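# Insert held peg into plate hole until seated

## Task

The left hand already grips a peg hovering just over a plate, near the plate's hole. Lower the peg into that hole until it sits on the hole's bottom, without forcing or wedging it in hard, since excessive pushing or jamming counts as failure.

## Robot and tools

Robot: two arms, left_arm (base near y +0.25 m) and right_arm (base near y -0.29 m), each ending in a five-finger hand; left_arm carries a left hand, right_arm a right hand. Only the left arm matters here; it already grips the peg. Keep the right arm still.

Frames: the scene frame has its origin at table height midway between the arms, +z up, +x outward over the table, +y toward left_arm. Reported hand positions (metres) and quaternions (wxyz) are in this frame. Each hand has a hand point about 0.15 m out from the wrist along the fingers; its +z runs along the straight fingers, +y out of the palm. For the left hand +x points toward the thumb (for the right hand, away from it). Commanded pose offsets are expressed in the axes of that arm's current Hand target, not the scene frame, so check the reported quaternion before choosing a direction such as 'down'.

Row layout (used by execute_actions and move): one flat list of 28 numbers, each in [-1, 1], covering both arms. Order: left dx, dy, dz, rx, ry, rz; left hand thumb_turn, thumb_bend, index, middle, ring, little; left force_limit, left speed; then the same 14 for the right arm and hand. The six pose numbers are an offset, not a pose: they count from the arm's Hand target at the start of the action or move, along that target's axes. Scale: 1.0 equals 0.6 m of translation or 180 degrees of rotation, so 1 cm is about 0.0167. rx, ry, rz form a single rotation vector. All zeros in the pose means no new request for that arm. Hand motor numbers are absolute targets: -1 open or straight, +1 closed; force_limit maps -1..+1 to about 0..10 N (thumb motors 0..15 N); speed rises from near zero at -1 to full at +0.48. The hand numbers never mean 'no change', so to keep the grip on the peg, resend exactly the eight numbers last sent for that hand; if none were ever sent, send its hand_measured six values plus its hand_force_limit and hand_speed. Do the same for the right hand.

execute_actions(actions, cameras): actions is a list of actions; each action is a list of 1 to 15 rows, one per 1/30 s step; a short action repeats its last row to fill 15 steps. Every row in an action is measured from that action's starting Hand target, and each new action starts from the updated target, so repeating an offset keeps moving. An empty actions list returns images and the full state. cameras: list of names (cam_head_left, cam_head_right, cam_high), ["all"], or []; an unknown name voids the call.

move(target, speed, blend, blocking, cameras): target is one 28-number row or a list of up to 15 rows, each offset measured from the same starting Hand targets. speed is path top speed in m/s, 0.002 to 4.3, default 0.25 (turn rate twice that in rad/s); one value or one per target. blend is a corner radius in metres (default 0, stop at each target). blocking=false returns after about 0.5 s while motion continues. All paths share a 10 s cap. The result adds a move: line reporting the ending (done, off_target, moving, held, fault) and limits (paced = pose clipped, held = steps withheld).

wait(seconds 0 to 3600, cameras): lets time pass without new commands. stop(cameras): brakes a running move. zoom_image(camera, region=[x0,y0,x1,y1] pixels, at most 504 each side): closer view of the latest image of cam_head_left, cam_head_right or cam_high. show_instructions(): shows reference pages. finished_scene(scene=1): ends the scene irreversibly; the peg must stay seated without the robot.

Results: end_effector_position and end_effector_quat_wxyz per arm; Hand target (the commanded pose after clipping, base for the next offsets); hand_measured, hand_stopped_by (moving, target, force, stalled, fault) and hand_load_n, each six values in motor order; joint positions, velocities and torques; step readings for action calls; MOTOR HOT or FAULT lines. A falling hand_load_n means the grip was lost. Arms often rest 1 to 3 cm (sometimes 5 cm) short of the command, usually low, from friction and weight; that is not contact. Rotations are limited to 40 degrees from the current orientation per step, and even small turns can shift the hand point noticeably.

Cameras: three 504x504 images with calibration given; use them plus zoom_image to align the peg with the hole before descending.

Avoid: dropping the peg or loosening the grip, descending fast into the plate, commanding targets far below contact (that presses hard and can jam the peg), collisions between the two arms, knocking anything off the table, and prolonged straining which overheats motors. Approach slowly in small offsets, check alignment, then lower gently until the peg stops; to relieve a push, command a target back above the hand point.

Each tool is called after "Call:" by a JSON object that holds its "fn" and its "kwargs".

Reference images:

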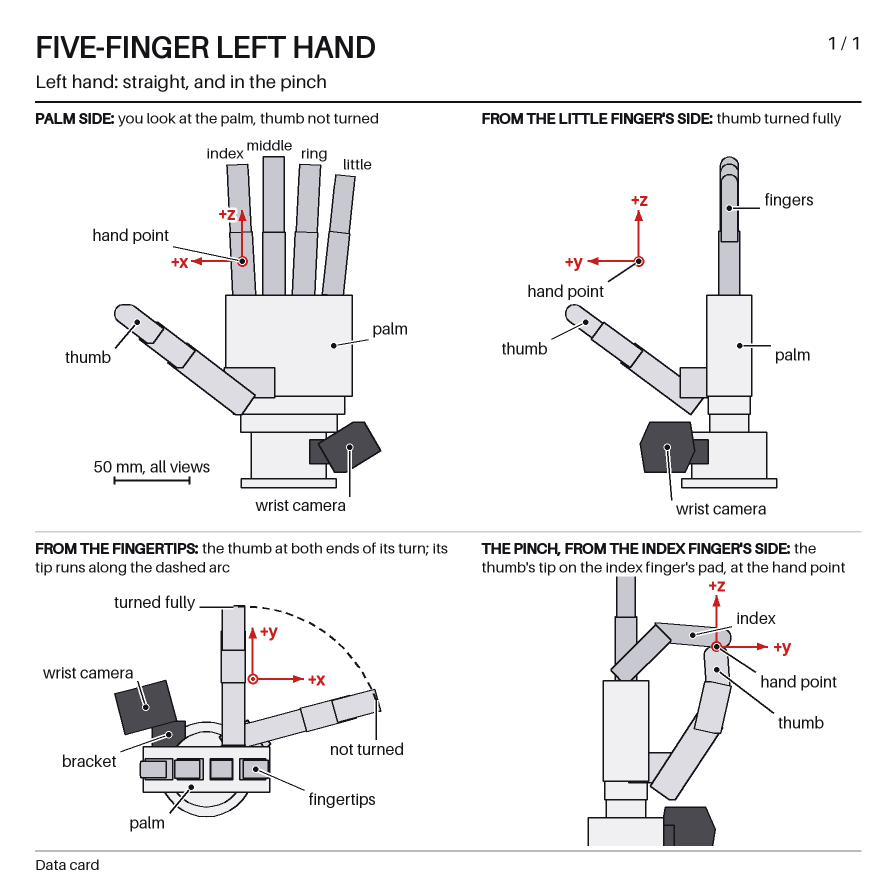

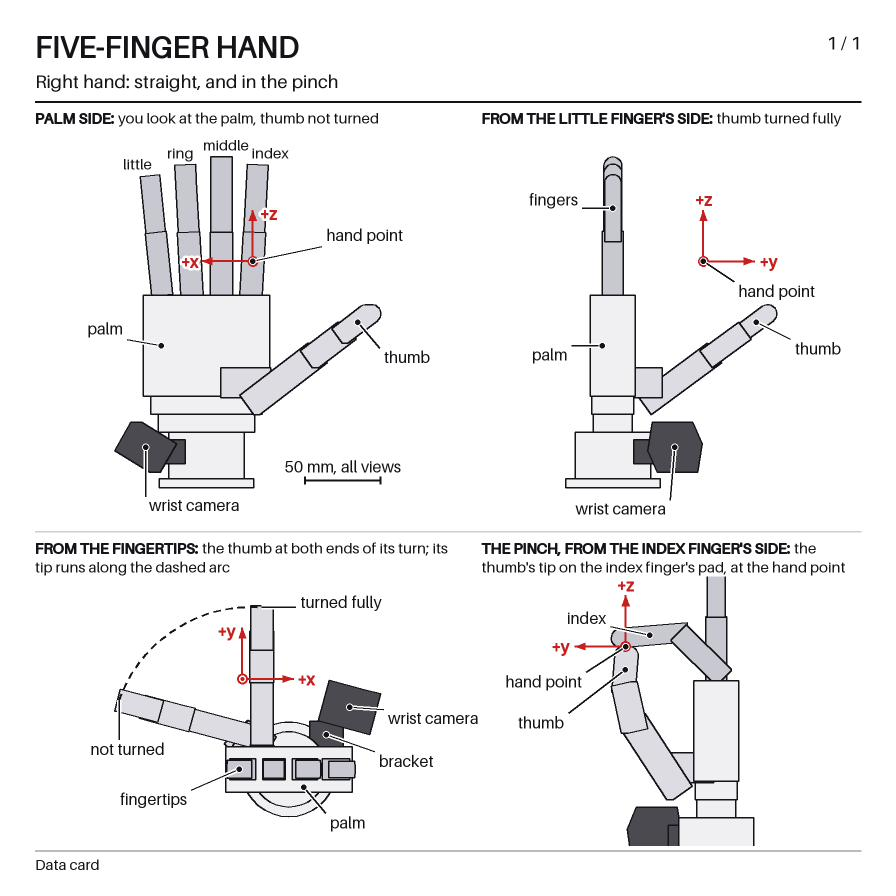

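## Session

Call:
{"fn": "execute_actions", "kwargs": {"actions": []}}

Scene clock: 0.00 s.
left_arm: end_effector_position=(+0.4288, +0.1034, +0.2095) hand_measured=(+0.948, -0.326, -0.246, -0.248, +1.000, +1.000) hand_load_n=(+1.0, +17.0, +10.0, +11.0, +0.0, +0.0) hand_stopped_by=(target, target, force, force, target, target) hand_force_limit=1.00 hand_speed=-0.90 end_effector_quat_wxyz=(+0.264, -0.554, +0.693, -0.378) | right_arm: end_effector_position=(+0.5563, -0.2564, +0.4595) hand_measured=(-1.000, -1.000, -1.000, -1.000, -1.000, -1.000) hand_load_n=(+0.0, +0.0, +0.0, +0.0, +0.0, +0.0) hand_stopped_by=(target, target, target, target, target, target) hand_force_limit=0.00 hand_speed=-0.80 end_effector_quat_wxyz=(+0.503, -0.503, +0.497, -0.497)
Joint positions: left_arm=[-0.263 1.057 0.726 -0.282 0.031 -0.044] | right_arm=[0 1.047 1.047 0 0 0]
Joint velocities: within noise
Joint torques (N m): no reading
Heat: left arm: hottest elbow 34 °C; right arm: hottest shoulder 33 °C.
Hand target: left_arm +0.4373, +0.1012, +0.2242; +0.272, -0.549, +0.688, -0.389 | right_arm +0.5581, -0.2564, +0.4770; +0.511, -0.496, +0.489, -0.504

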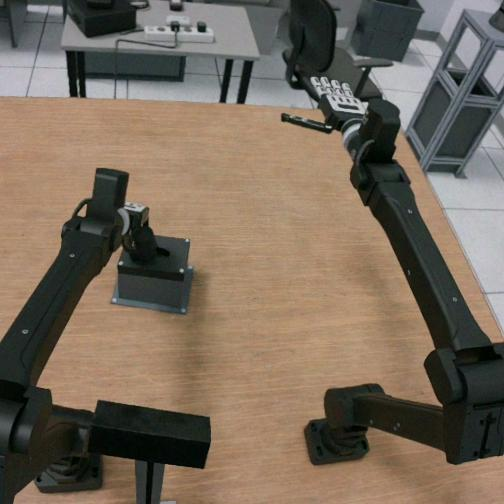

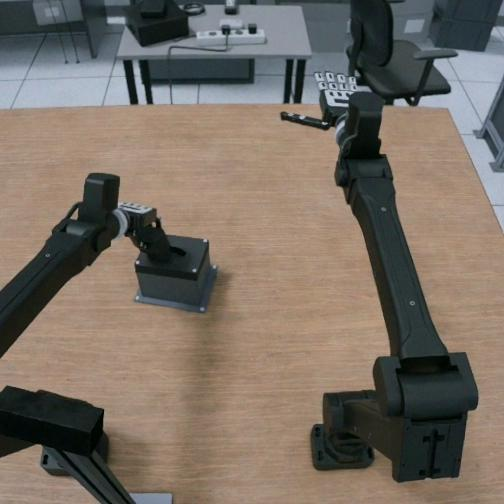

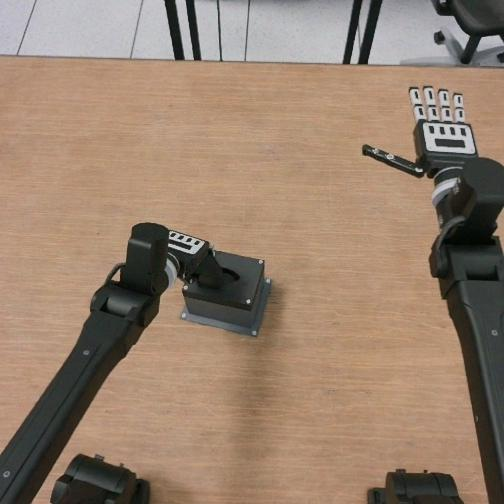

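Call:
{"fn": "zoom_image", "kwargs": {"camera": "cam_high", "region": [160, 210, 290, 340]}}

Call:
{"fn": "zoom_image", "kwargs": {"camera": "cam_head_left", "region": [80, 160, 220, 320]}}

Call:
{"fn": "zoom_image", "kwargs": {"camera": "cam_head_right", "region": [80, 160, 230, 320]}}

Scaled by 3.877.

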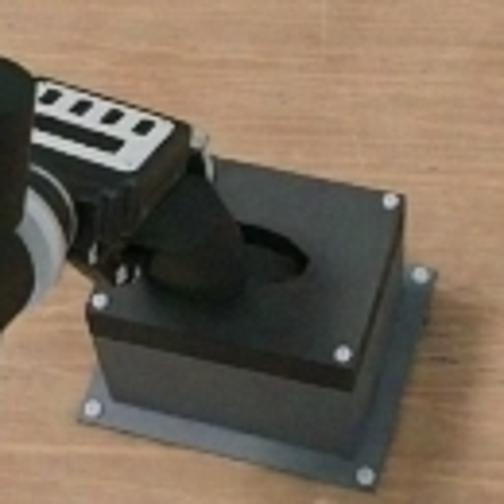

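Scaled by 3.150.

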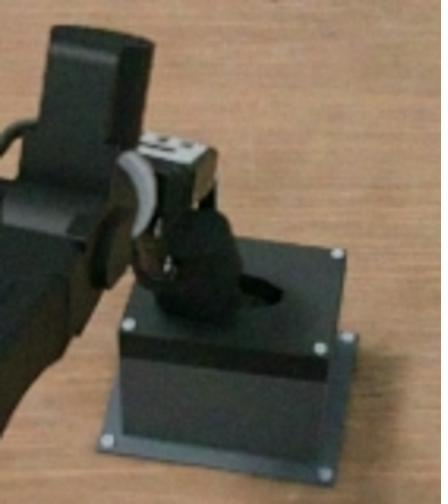

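Scaled by 3.150.

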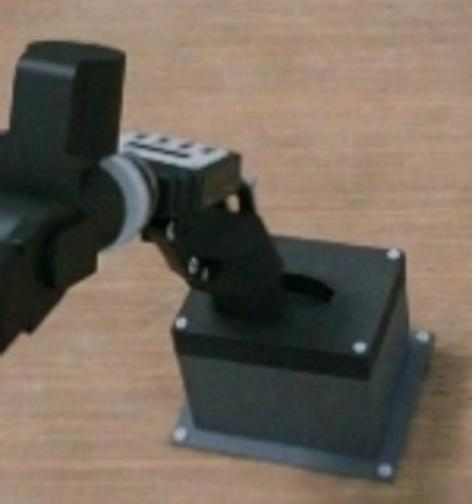

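Call:
{"fn": "zoom_image", "kwargs": {"camera": "cam_high", "region": [180, 230, 250, 300]}}

Call:
{"fn": "zoom_image", "kwargs": {"camera": "cam_head_left", "region": [115, 195, 185, 275]}}

Call:
{"fn": "zoom_image", "kwargs": {"camera": "cam_head_right", "region": [125, 195, 205, 275]}}

Scaled by 7.200.

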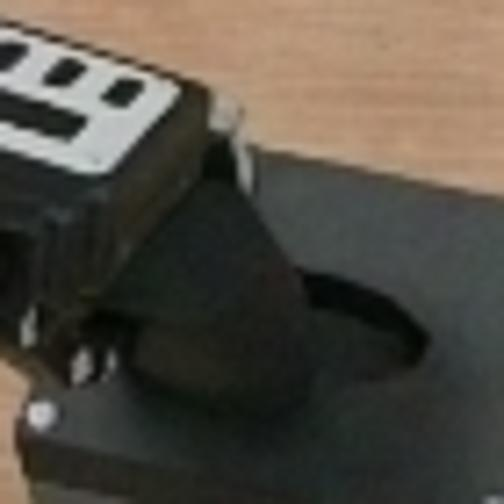

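Scaled by 6.300.

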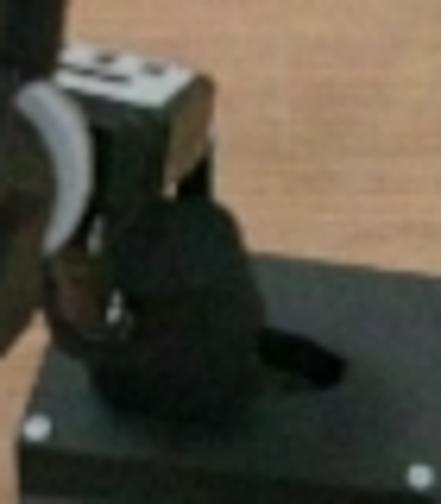

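Scaled by 6.300.

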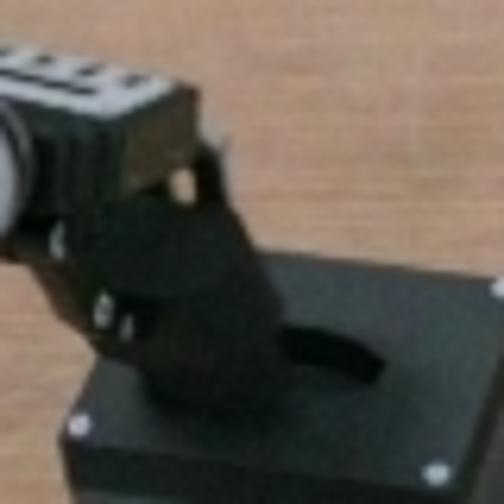

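Call:
{"fn": "move", "kwargs": {"target": [[0.0044,-0.0695,-0.0458,0,0,0,0.948,-0.326,-0.246,-0.248,1,1,1.0,-0.9,0,0,0,0,0,0,-1,-1,-1,-1,-1,-1,0,-0.8],[-0.1084,-0.0585,-0.0734,0,0,0,0.948,-0.326,-0.246,-0.248,1,1,1.0,-0.9,0,0,0,0,0,0,-1,-1,-1,-1,-1,-1,0,-0.8]], "speed": 0.08, "blend": 0.01, "cameras": ["all"]}}

Scene clock: 27.90 s.
left_arm: end_effector_position=(+0.4223, +0.1676, +0.2387) hand_measured=(+0.948, -0.326, -0.248, -0.250, +1.000, +1.000) hand_load_n=(+1.0, +16.0, +9.5, +10.0, +0.0, +0.0) hand_stopped_by=(target, force, force, force, target, target) hand_force_limit=1.00 hand_speed=-0.90 end_effector_quat_wxyz=(+0.248, -0.562, +0.697, -0.371) | right_arm: end_effector_position=(+0.5563, -0.2564, +0.4595) hand_measured=(-1.000, -1.000, -1.000, -1.000, -1.000, -1.000) hand_load_n=(+0.0, +0.0, +0.0, +0.0, +0.0, +0.0) hand_stopped_by=(target, target, target, target, target, target) hand_force_limit=0.00 hand_speed=-0.80 end_effector_quat_wxyz=(+0.503, -0.503, +0.497, -0.497)
Joint positions: left_arm=[-0.054 1.002 0.789 -0.451 0.209 0.072] | right_arm=[0 1.047 1.047 0 0 0]
Joint torques (N m): left_arm=[0.38 -4.95 16.72 1.16 0.33 0] | right_arm=[0.56 -6.77 11.59 1.81 0.05 0.07]
Heat: left arm: hottest elbow 36 °C; right arm: hottest elbow 39 °C.
Hand target: left_arm +0.4373, +0.1713, +0.2744; +0.272, -0.549, +0.687, -0.389 | right_arm +0.5581, -0.2564, +0.4770; +0.511, -0.496, +0.489, -0.504
Off the commanded pose: left_arm 0.039 m, 4 deg | right_arm 0.018 m, 2 deg.
move: off_target (left_arm)

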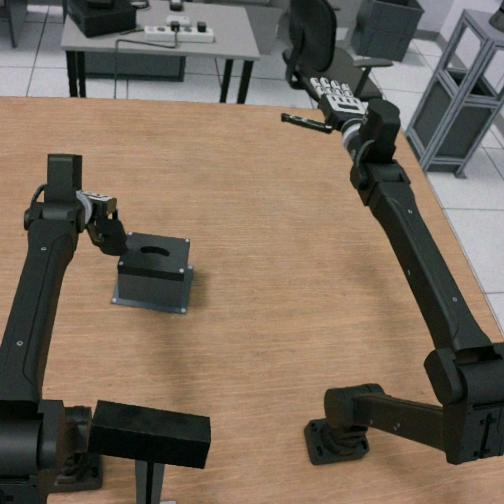

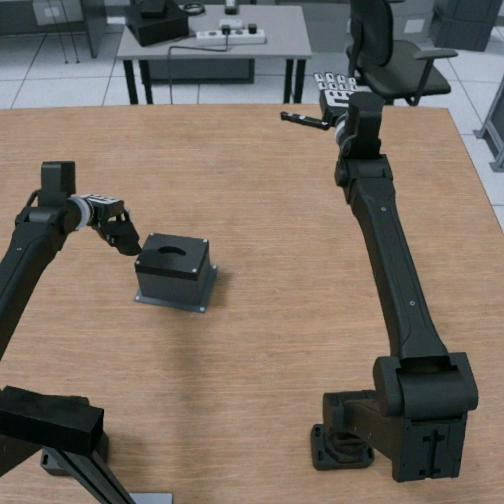

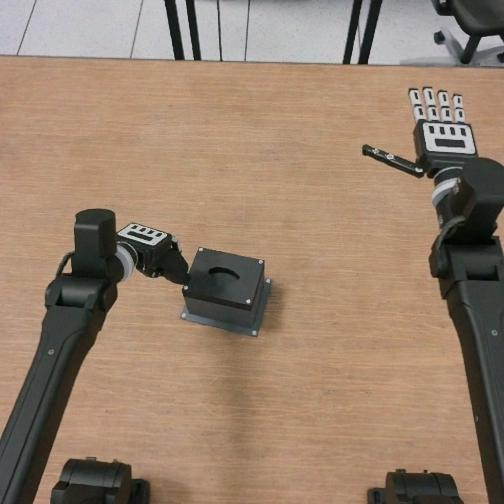

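Call:
{"fn": "zoom_image", "kwargs": {"camera": "cam_high", "region": [150, 220, 280, 320]}}

Call:
{"fn": "zoom_image", "kwargs": {"camera": "cam_head_left", "region": [70, 180, 200, 300]}}

Call:
{"fn": "zoom_image", "kwargs": {"camera": "cam_head_right", "region": [90, 190, 220, 300]}}

Call:
{"fn": "zoom_image", "kwargs": {"camera": "cam_high", "region": [150, 230, 200, 290]}}

Call:
{"fn": "zoom_image", "kwargs": {"camera": "cam_head_left", "region": [80, 190, 140, 270]}}

Scaled by 3.877.

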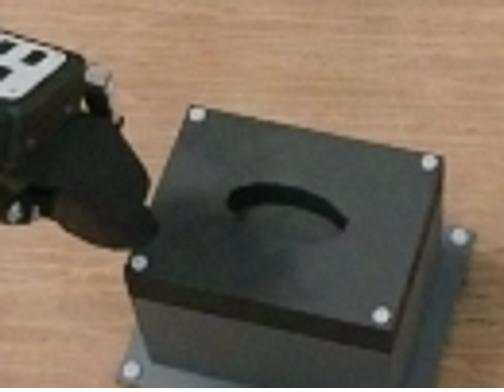

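Scaled by 3.877.

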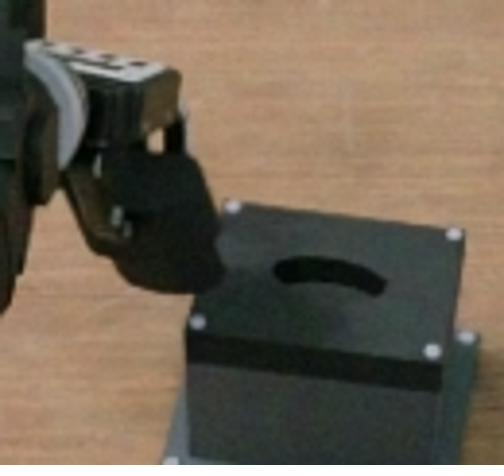

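Scaled by 3.877.

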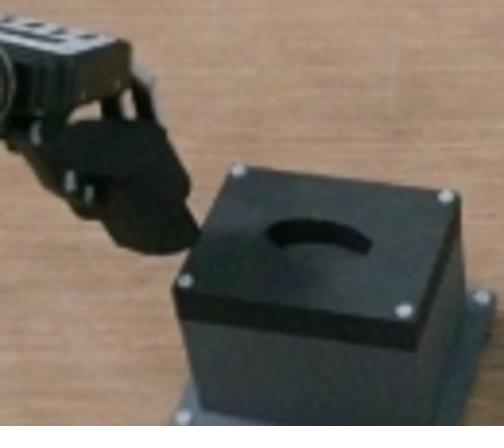

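Scaled by 8.400.

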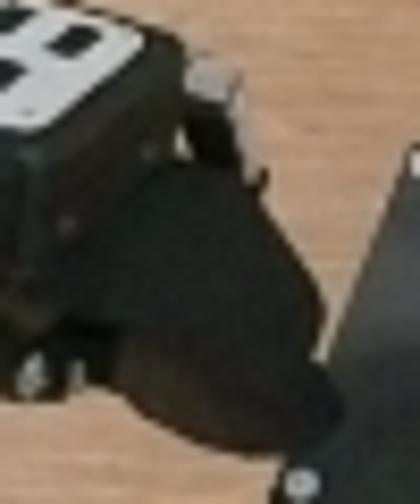

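Scaled by 6.300.

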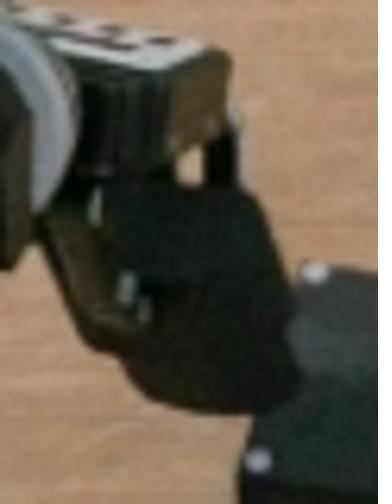

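Call:
{"fn": "zoom_image", "kwargs": {"camera": "cam_high", "region": [200, 255, 250, 305]}}

Call:
{"fn": "zoom_image", "kwargs": {"camera": "cam_head_left", "region": [130, 235, 180, 285]}}

Call:
{"fn": "zoom_image", "kwargs": {"camera": "cam_head_right", "region": [145, 235, 195, 285]}}

Call:
{"fn": "zoom_image", "kwargs": {"camera": "cam_head_right", "region": [100, 205, 150, 265]}}

Scaled by 10.080.

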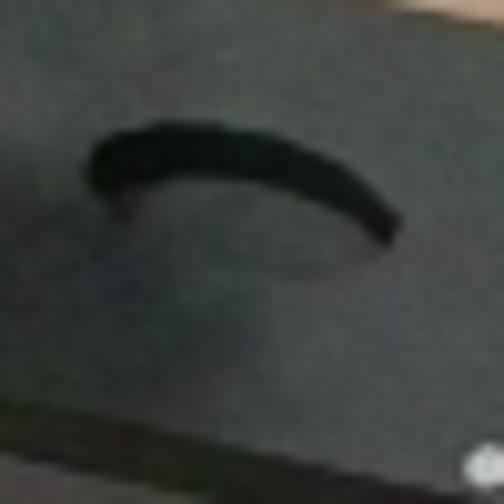

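Scaled by 10.080.

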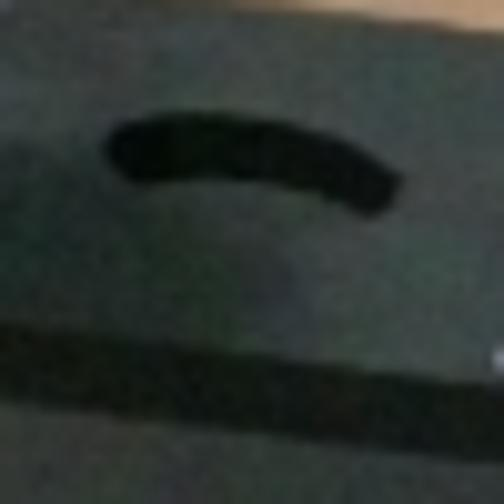

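Scaled by 10.080.

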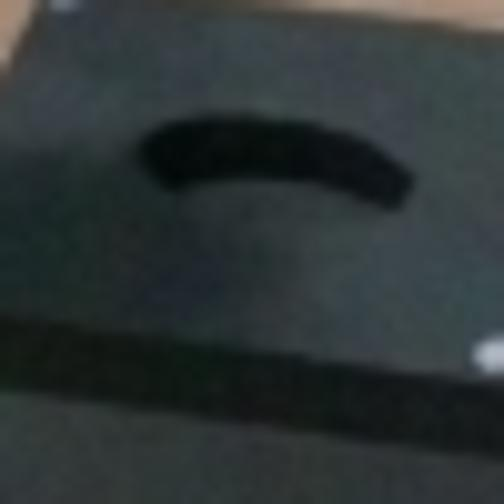

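Scaled by 8.400.

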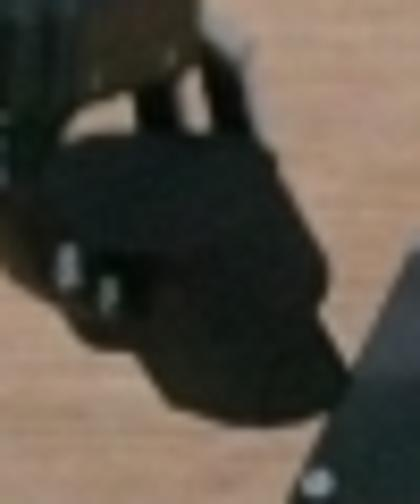

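Call:
{"fn": "move", "kwargs": {"target": [[0.008,-0.1251,-0.0824,0,0,0,0.948,-0.326,-0.246,-0.248,1,1,1.0,-0.9,0,0,0,0,0,0,-1,-1,-1,-1,-1,-1,0,-0.8],[0.1817,-0.2190,-0.1961,0,0,0,0.948,-0.326,-0.246,-0.248,1,1,1.0,-0.9,0,0,0,0,0,0,-1,-1,-1,-1,-1,-1,0,-0.8]], "speed": 0.12, "blend": 0.03, "cameras": ["all"]}}

Scene clock: 45.43 s.
left_arm: end_effector_position=(+0.3839, +0.0880, +0.4183) hand_measured=(+0.948, -0.326, -0.248, -0.250, +1.000, +1.000) hand_load_n=(+1.0, +15.5, +9.5, +10.0, +0.0, +0.0) hand_stopped_by=(target, force, force, force, target, target) hand_force_limit=1.00 hand_speed=-0.90 end_effector_quat_wxyz=(+0.261, -0.556, +0.701, -0.363) | right_arm: end_effector_position=(+0.5563, -0.2564, +0.4595) hand_measured=(-1.000, -1.000, -1.000, -1.000, -1.000, -1.000) hand_load_n=(-0.5, +0.0, -0.5, +0.0, +0.0, +0.0) hand_stopped_by=(target, target, target, target, target, target) hand_force_limit=0.00 hand_speed=-0.80 end_effector_quat_wxyz=(+0.503, -0.503, +0.497, -0.497)
Joint positions: left_arm=[-0.364 0.952 1.235 -0.928 -0.06 -0.092] | right_arm=[0 1.047 1.047 0 0 0]
Joint torques (N m): left_arm=[-1.38 -3.37 17.33 1.22 -0.1 -0.24] | right_arm=[0.73 -6.83 11.62 1.78 0.06 0.07]
Heat: left arm: hottest elbow 39 °C; right arm: hottest elbow 43 °C.
Hand target: left_arm +0.3874, +0.0813, +0.4544; +0.272, -0.549, +0.688, -0.389 | right_arm +0.5581, -0.2564, +0.4770; +0.511, -0.496, +0.489, -0.504
Off the commanded pose: left_arm 0.037 m, 4 deg | right_arm 0.018 m, 2 deg.
move: off_target (left_arm)

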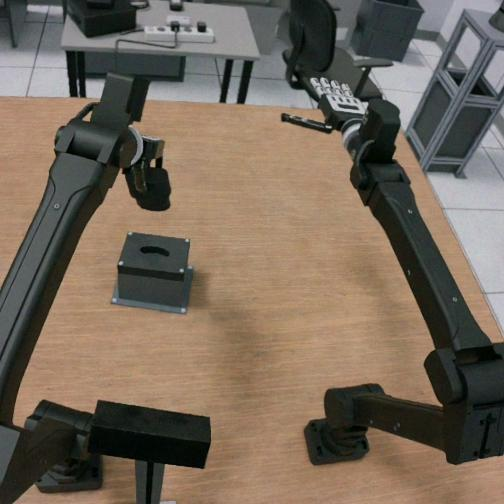

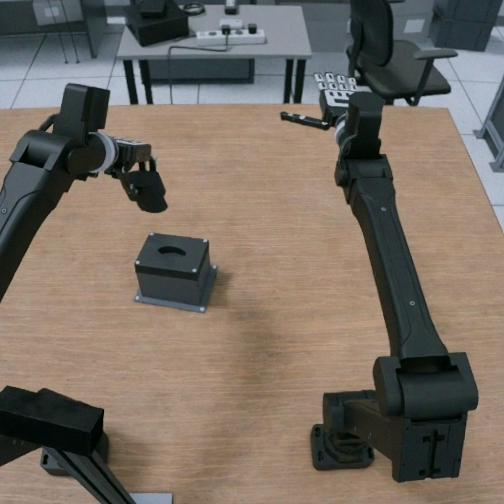

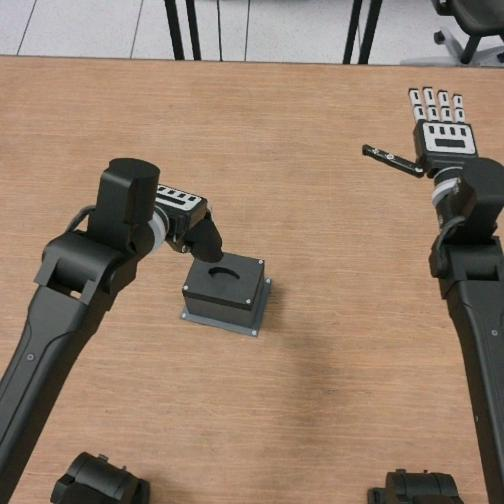

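Call:
{"fn": "zoom_image", "kwargs": {"camera": "cam_high", "region": [150, 170, 240, 275]}}

Call:
{"fn": "zoom_image", "kwargs": {"camera": "cam_head_left", "region": [110, 130, 190, 220]}}

Call:
{"fn": "zoom_image", "kwargs": {"camera": "cam_head_right", "region": [100, 130, 190, 220]}}

Call:
{"fn": "zoom_image", "kwargs": {"camera": "cam_high", "region": [190, 240, 280, 310]}}

Scaled by 4.800.

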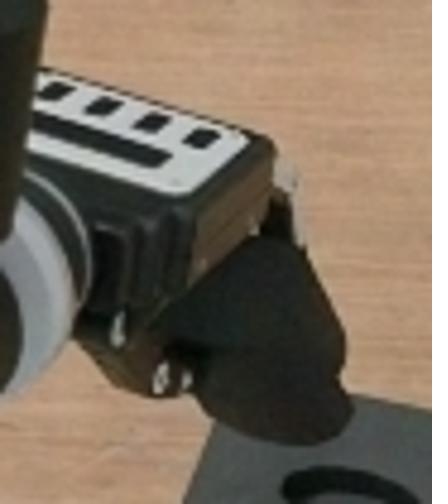

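Scaled by 5.600.

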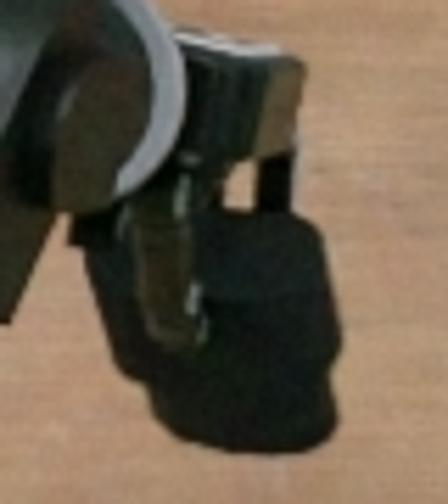

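Scaled by 5.600.

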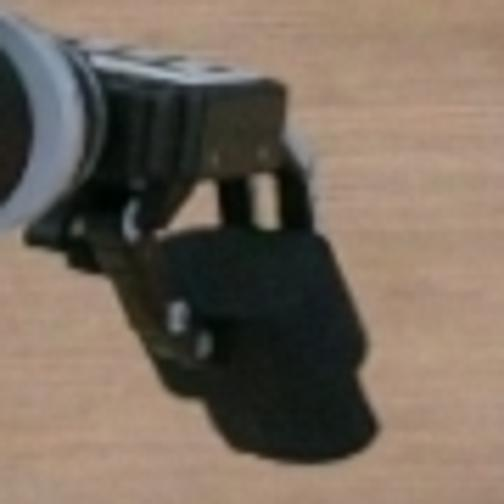

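Scaled by 5.600.

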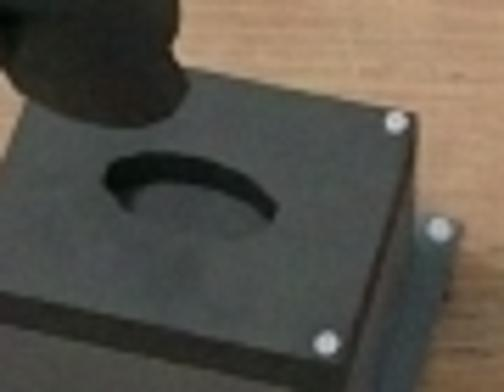

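Call:
{"fn": "zoom_image", "kwargs": {"camera": "cam_head_right", "region": [125, 165, 173, 217]}}

Call:
{"fn": "zoom_image", "kwargs": {"camera": "cam_head_left", "region": [122, 162, 174, 216]}}

Call:
{"fn": "zoom_image", "kwargs": {"camera": "cam_high", "region": [178, 212, 228, 266]}}

Scaled by 9.692.

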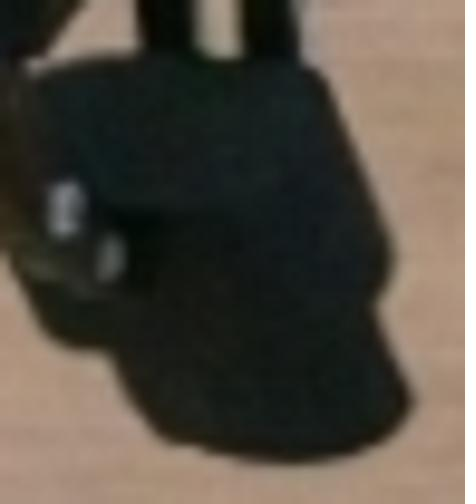

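Scaled by 9.333.

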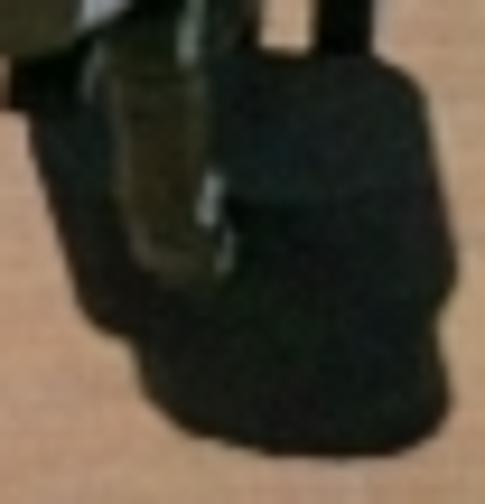

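Scaled by 9.333.

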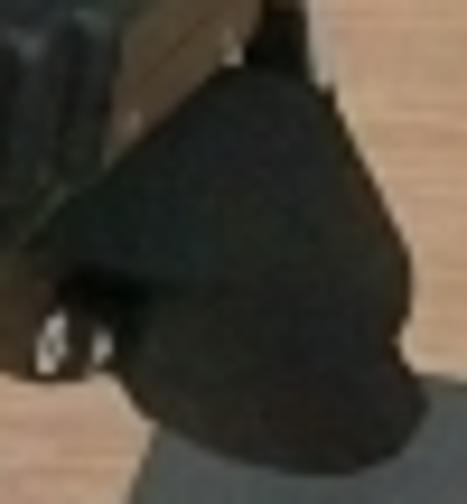

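Call:
{"fn": "zoom_image", "kwargs": {"camera": "cam_high", "region": [204, 260, 244, 290]}}

Call:
{"fn": "zoom_image", "kwargs": {"camera": "cam_head_right", "region": [154, 238, 190, 266]}}

Call:
{"fn": "zoom_image", "kwargs": {"camera": "cam_head_left", "region": [136, 238, 174, 266]}}

Scaled by 12.600.

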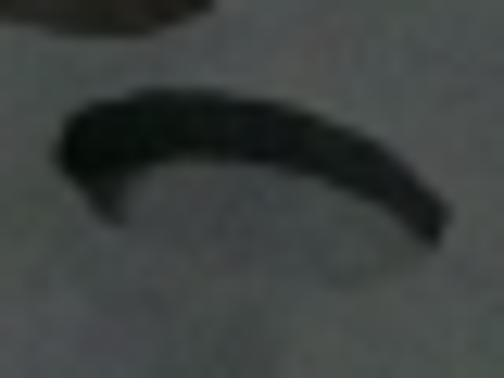

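Scaled by 14.000.

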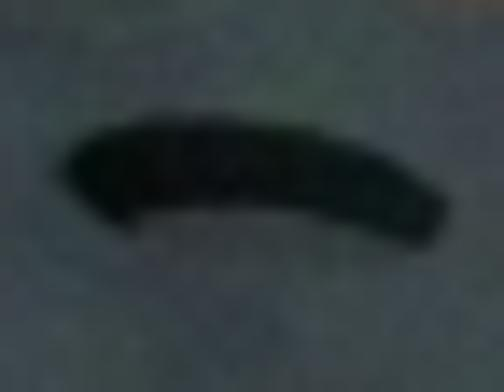

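Scaled by 13.263.

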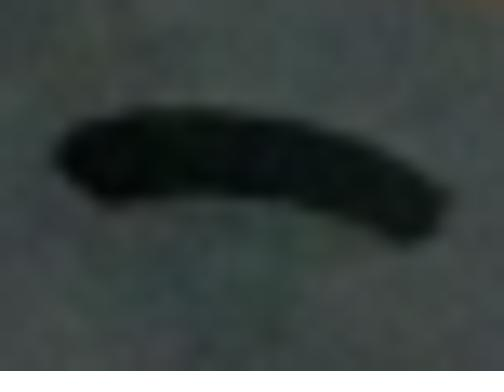

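Call:
{"fn": "move", "kwargs": {"target": [-0.0157,0.1438,0.2292,0.0145,-0.0371,0.0576,0.948,-0.326,-0.246,-0.248,1,1,1.0,-0.9,0,0,0,0,0,0,-1,-1,-1,-1,-1,-1,0,-0.8], "speed": 0.1, "cameras": ["all"]}}

Scene clock: 102.57 s.
left_arm: end_effector_position=(+0.4494, +0.0740, +0.2938) hand_measured=(+0.948, -0.326, -0.248, -0.250, +1.000, +1.000) hand_load_n=(+1.0, +16.0, +9.5, +10.0, +0.0, +0.0) hand_stopped_by=(target, force, force, force, target, target) hand_force_limit=1.00 hand_speed=-0.90 end_effector_quat_wxyz=(+0.349, -0.512, +0.712, -0.331) | right_arm: end_effector_position=(+0.5563, -0.2564, +0.4595) hand_measured=(-1.000, -1.000, -1.000, -1.000, -1.000, -1.000) hand_load_n=(+0.0, +0.0, -0.5, +0.0, +0.0, +0.0) hand_stopped_by=(target, target, target, target, target, target) hand_force_limit=0.00 hand_speed=-0.80 end_effector_quat_wxyz=(+0.503, -0.503, +0.497, -0.497)
Joint positions: left_arm=[-0.434 1.076 0.963 -0.473 -0.24 0.031] | right_arm=[0 1.047 1.047 0 0 0]
Joint torques (N m): left_arm=[-1.73 -5.48 12.75 2.41 -0.25 0.02] | right_arm=[0.56 -6.77 11.63 1.83 0.06 0.07]
Heat: left arm: hottest elbow 50 °C; right arm: hottest elbow 49 °C.
Hand target: left_arm +0.4530, +0.0659, +0.3064; +0.358, -0.500, +0.708, -0.346 | right_arm +0.5581, -0.2564, +0.4770; +0.511, -0.496, +0.489, -0.504
Off the commanded pose: left_arm 0.015 m, 2 deg | right_arm 0.018 m, 2 deg.
move: off_target (left_arm)

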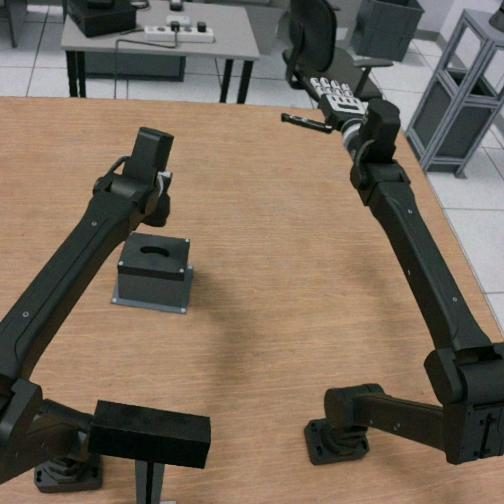

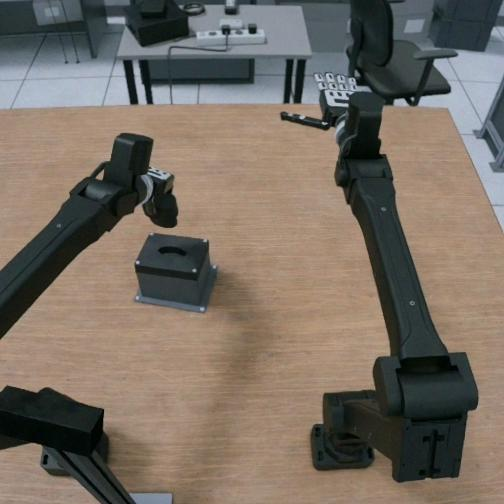

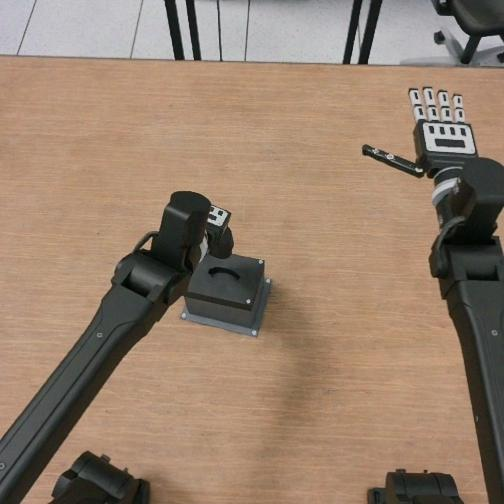

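Call:
{"fn": "zoom_image", "kwargs": {"camera": "cam_high", "region": [190, 200, 270, 310]}}

Call:
{"fn": "zoom_image", "kwargs": {"camera": "cam_head_left", "region": [115, 180, 195, 290]}}

Call:
{"fn": "zoom_image", "kwargs": {"camera": "cam_head_right", "region": [130, 170, 215, 280]}}

Scaled by 4.582.

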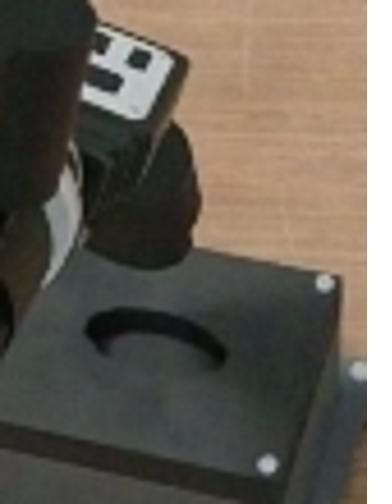

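Scaled by 4.582.

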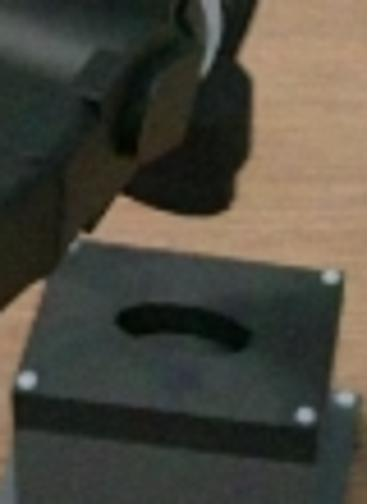

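Scaled by 4.582.

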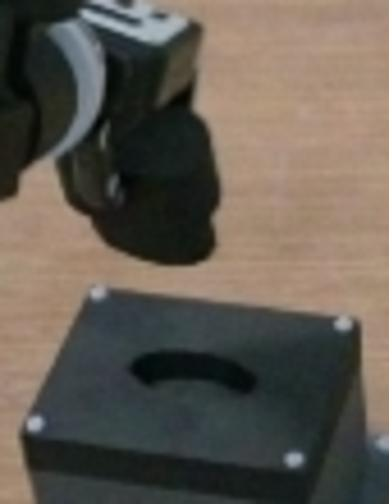

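Call:
{"fn": "zoom_image", "kwargs": {"camera": "cam_high", "region": [203, 220, 243, 262]}}

Call:
{"fn": "zoom_image", "kwargs": {"camera": "cam_head_left", "region": [137, 188, 177, 232]}}

Call:
{"fn": "zoom_image", "kwargs": {"camera": "cam_head_right", "region": [140, 188, 184, 232]}}

Scaled by 12.000.

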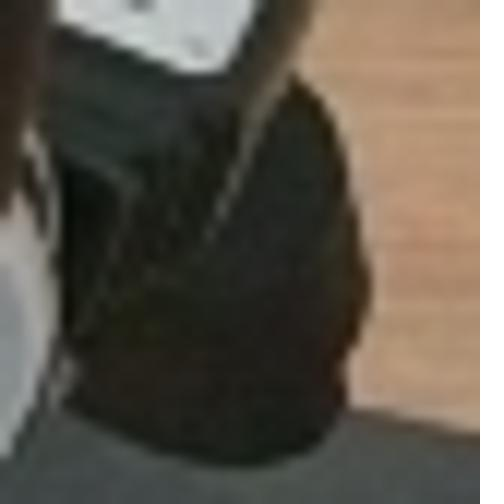

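Scaled by 11.455.

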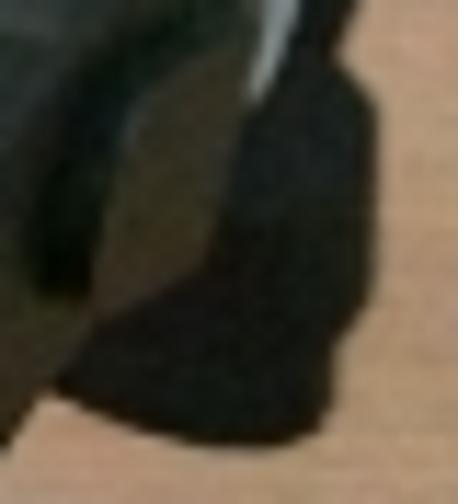

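Scaled by 11.455.

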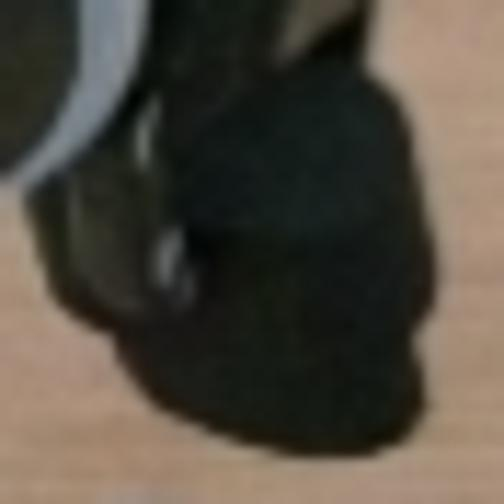

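Call:
{"fn": "move", "kwargs": {"target": [0.0292,0.0825,0.0333,-0.0015,-0.0029,0.0054,0.948,-0.326,-0.246,-0.248,1,1,1.0,-0.9,0,0,0,0,0,0,-1,-1,-1,-1,-1,-1,0,-0.8], "speed": 0.06, "cameras": ["all"]}}

Call:
{"fn": "zoom_image", "kwargs": {"camera": "cam_high", "region": [195, 230, 245, 285]}}

Call:
{"fn": "zoom_image", "kwargs": {"camera": "cam_head_left", "region": [130, 200, 180, 260]}}

Call:
{"fn": "zoom_image", "kwargs": {"camera": "cam_head_right", "region": [140, 200, 190, 260]}}

Scene clock: 123.97 s.
left_arm: end_effector_position=(+0.4388, +0.0681, +0.2418) hand_measured=(+0.948, -0.326, -0.248, -0.250, +1.000, +1.000) hand_load_n=(+1.0, +16.0, +9.5, +10.0, +0.0, +0.0) hand_stopped_by=(target, force, force, force, target, target) hand_force_limit=1.00 hand_speed=-0.90 end_effector_quat_wxyz=(+0.356, -0.505, +0.716, -0.325) | right_arm: end_effector_position=(+0.5563, -0.2564, +0.4595) hand_measured=(-1.000, -1.000, -1.000, -1.000, -1.000, -1.000) hand_load_n=(+0.0, +0.0, +0.0, -0.5, -0.5, -0.5) hand_stopped_by=(target, target, target, target, target, target) hand_force_limit=0.00 hand_speed=-0.80 end_effector_quat_wxyz=(+0.503, -0.503, +0.497, -0.497)
Joint positions: left_arm=[-0.473 1.086 0.831 -0.337 -0.281 0.032] | right_arm=[0 1.047 1.047 0 0 0]
Joint torques (N m): left_arm=[-1.67 -4.95 12.33 2.4 -0.28 -0.03] | right_arm=[0.73 -6.77 11.6 1.81 0.06 0.08]
Heat: left arm: hottest elbow 46 °C; right arm: hottest elbow 50 °C.
Hand target: left_arm +0.4429, +0.0594, +0.2516; +0.363, -0.497, +0.712, -0.339 | right_arm +0.5581, -0.2564, +0.4770; +0.511, -0.496, +0.489, -0.504
Off the commanded pose: left_arm 0.014 m, 2 deg | right_arm 0.018 m, 2 deg.
move: off_target (left_arm)

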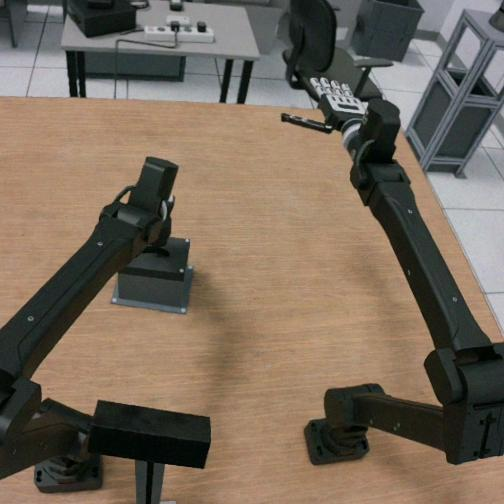

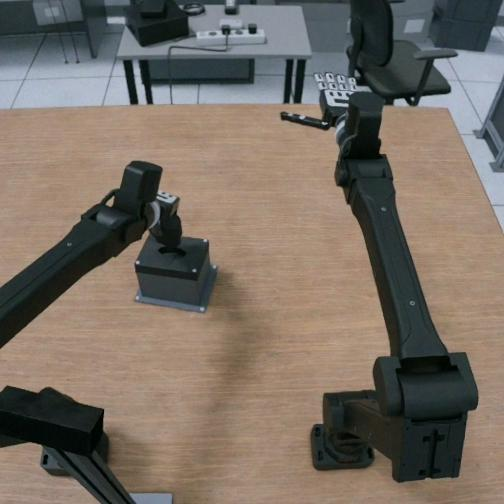

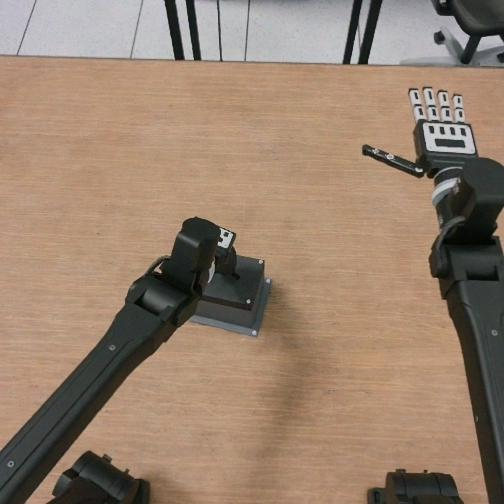

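Scaled by 9.164.

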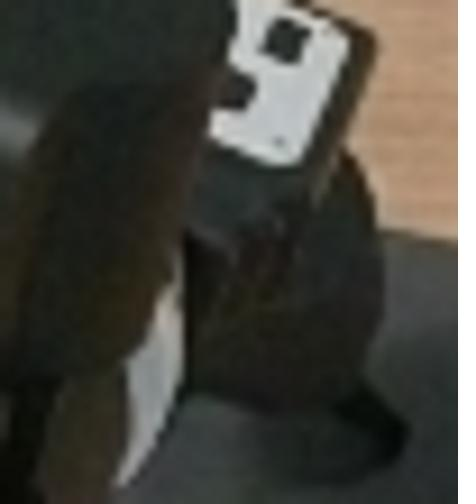

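Scaled by 8.400.

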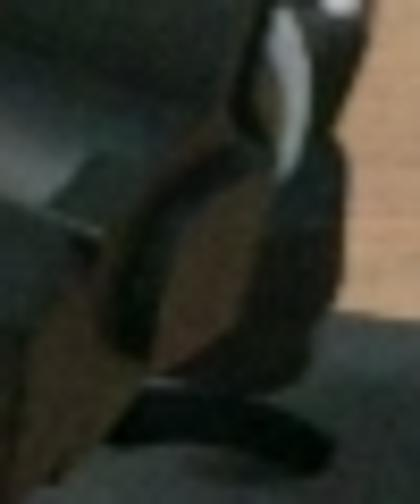

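Scaled by 8.400.

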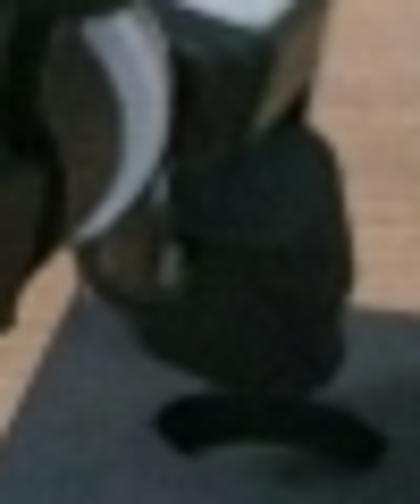

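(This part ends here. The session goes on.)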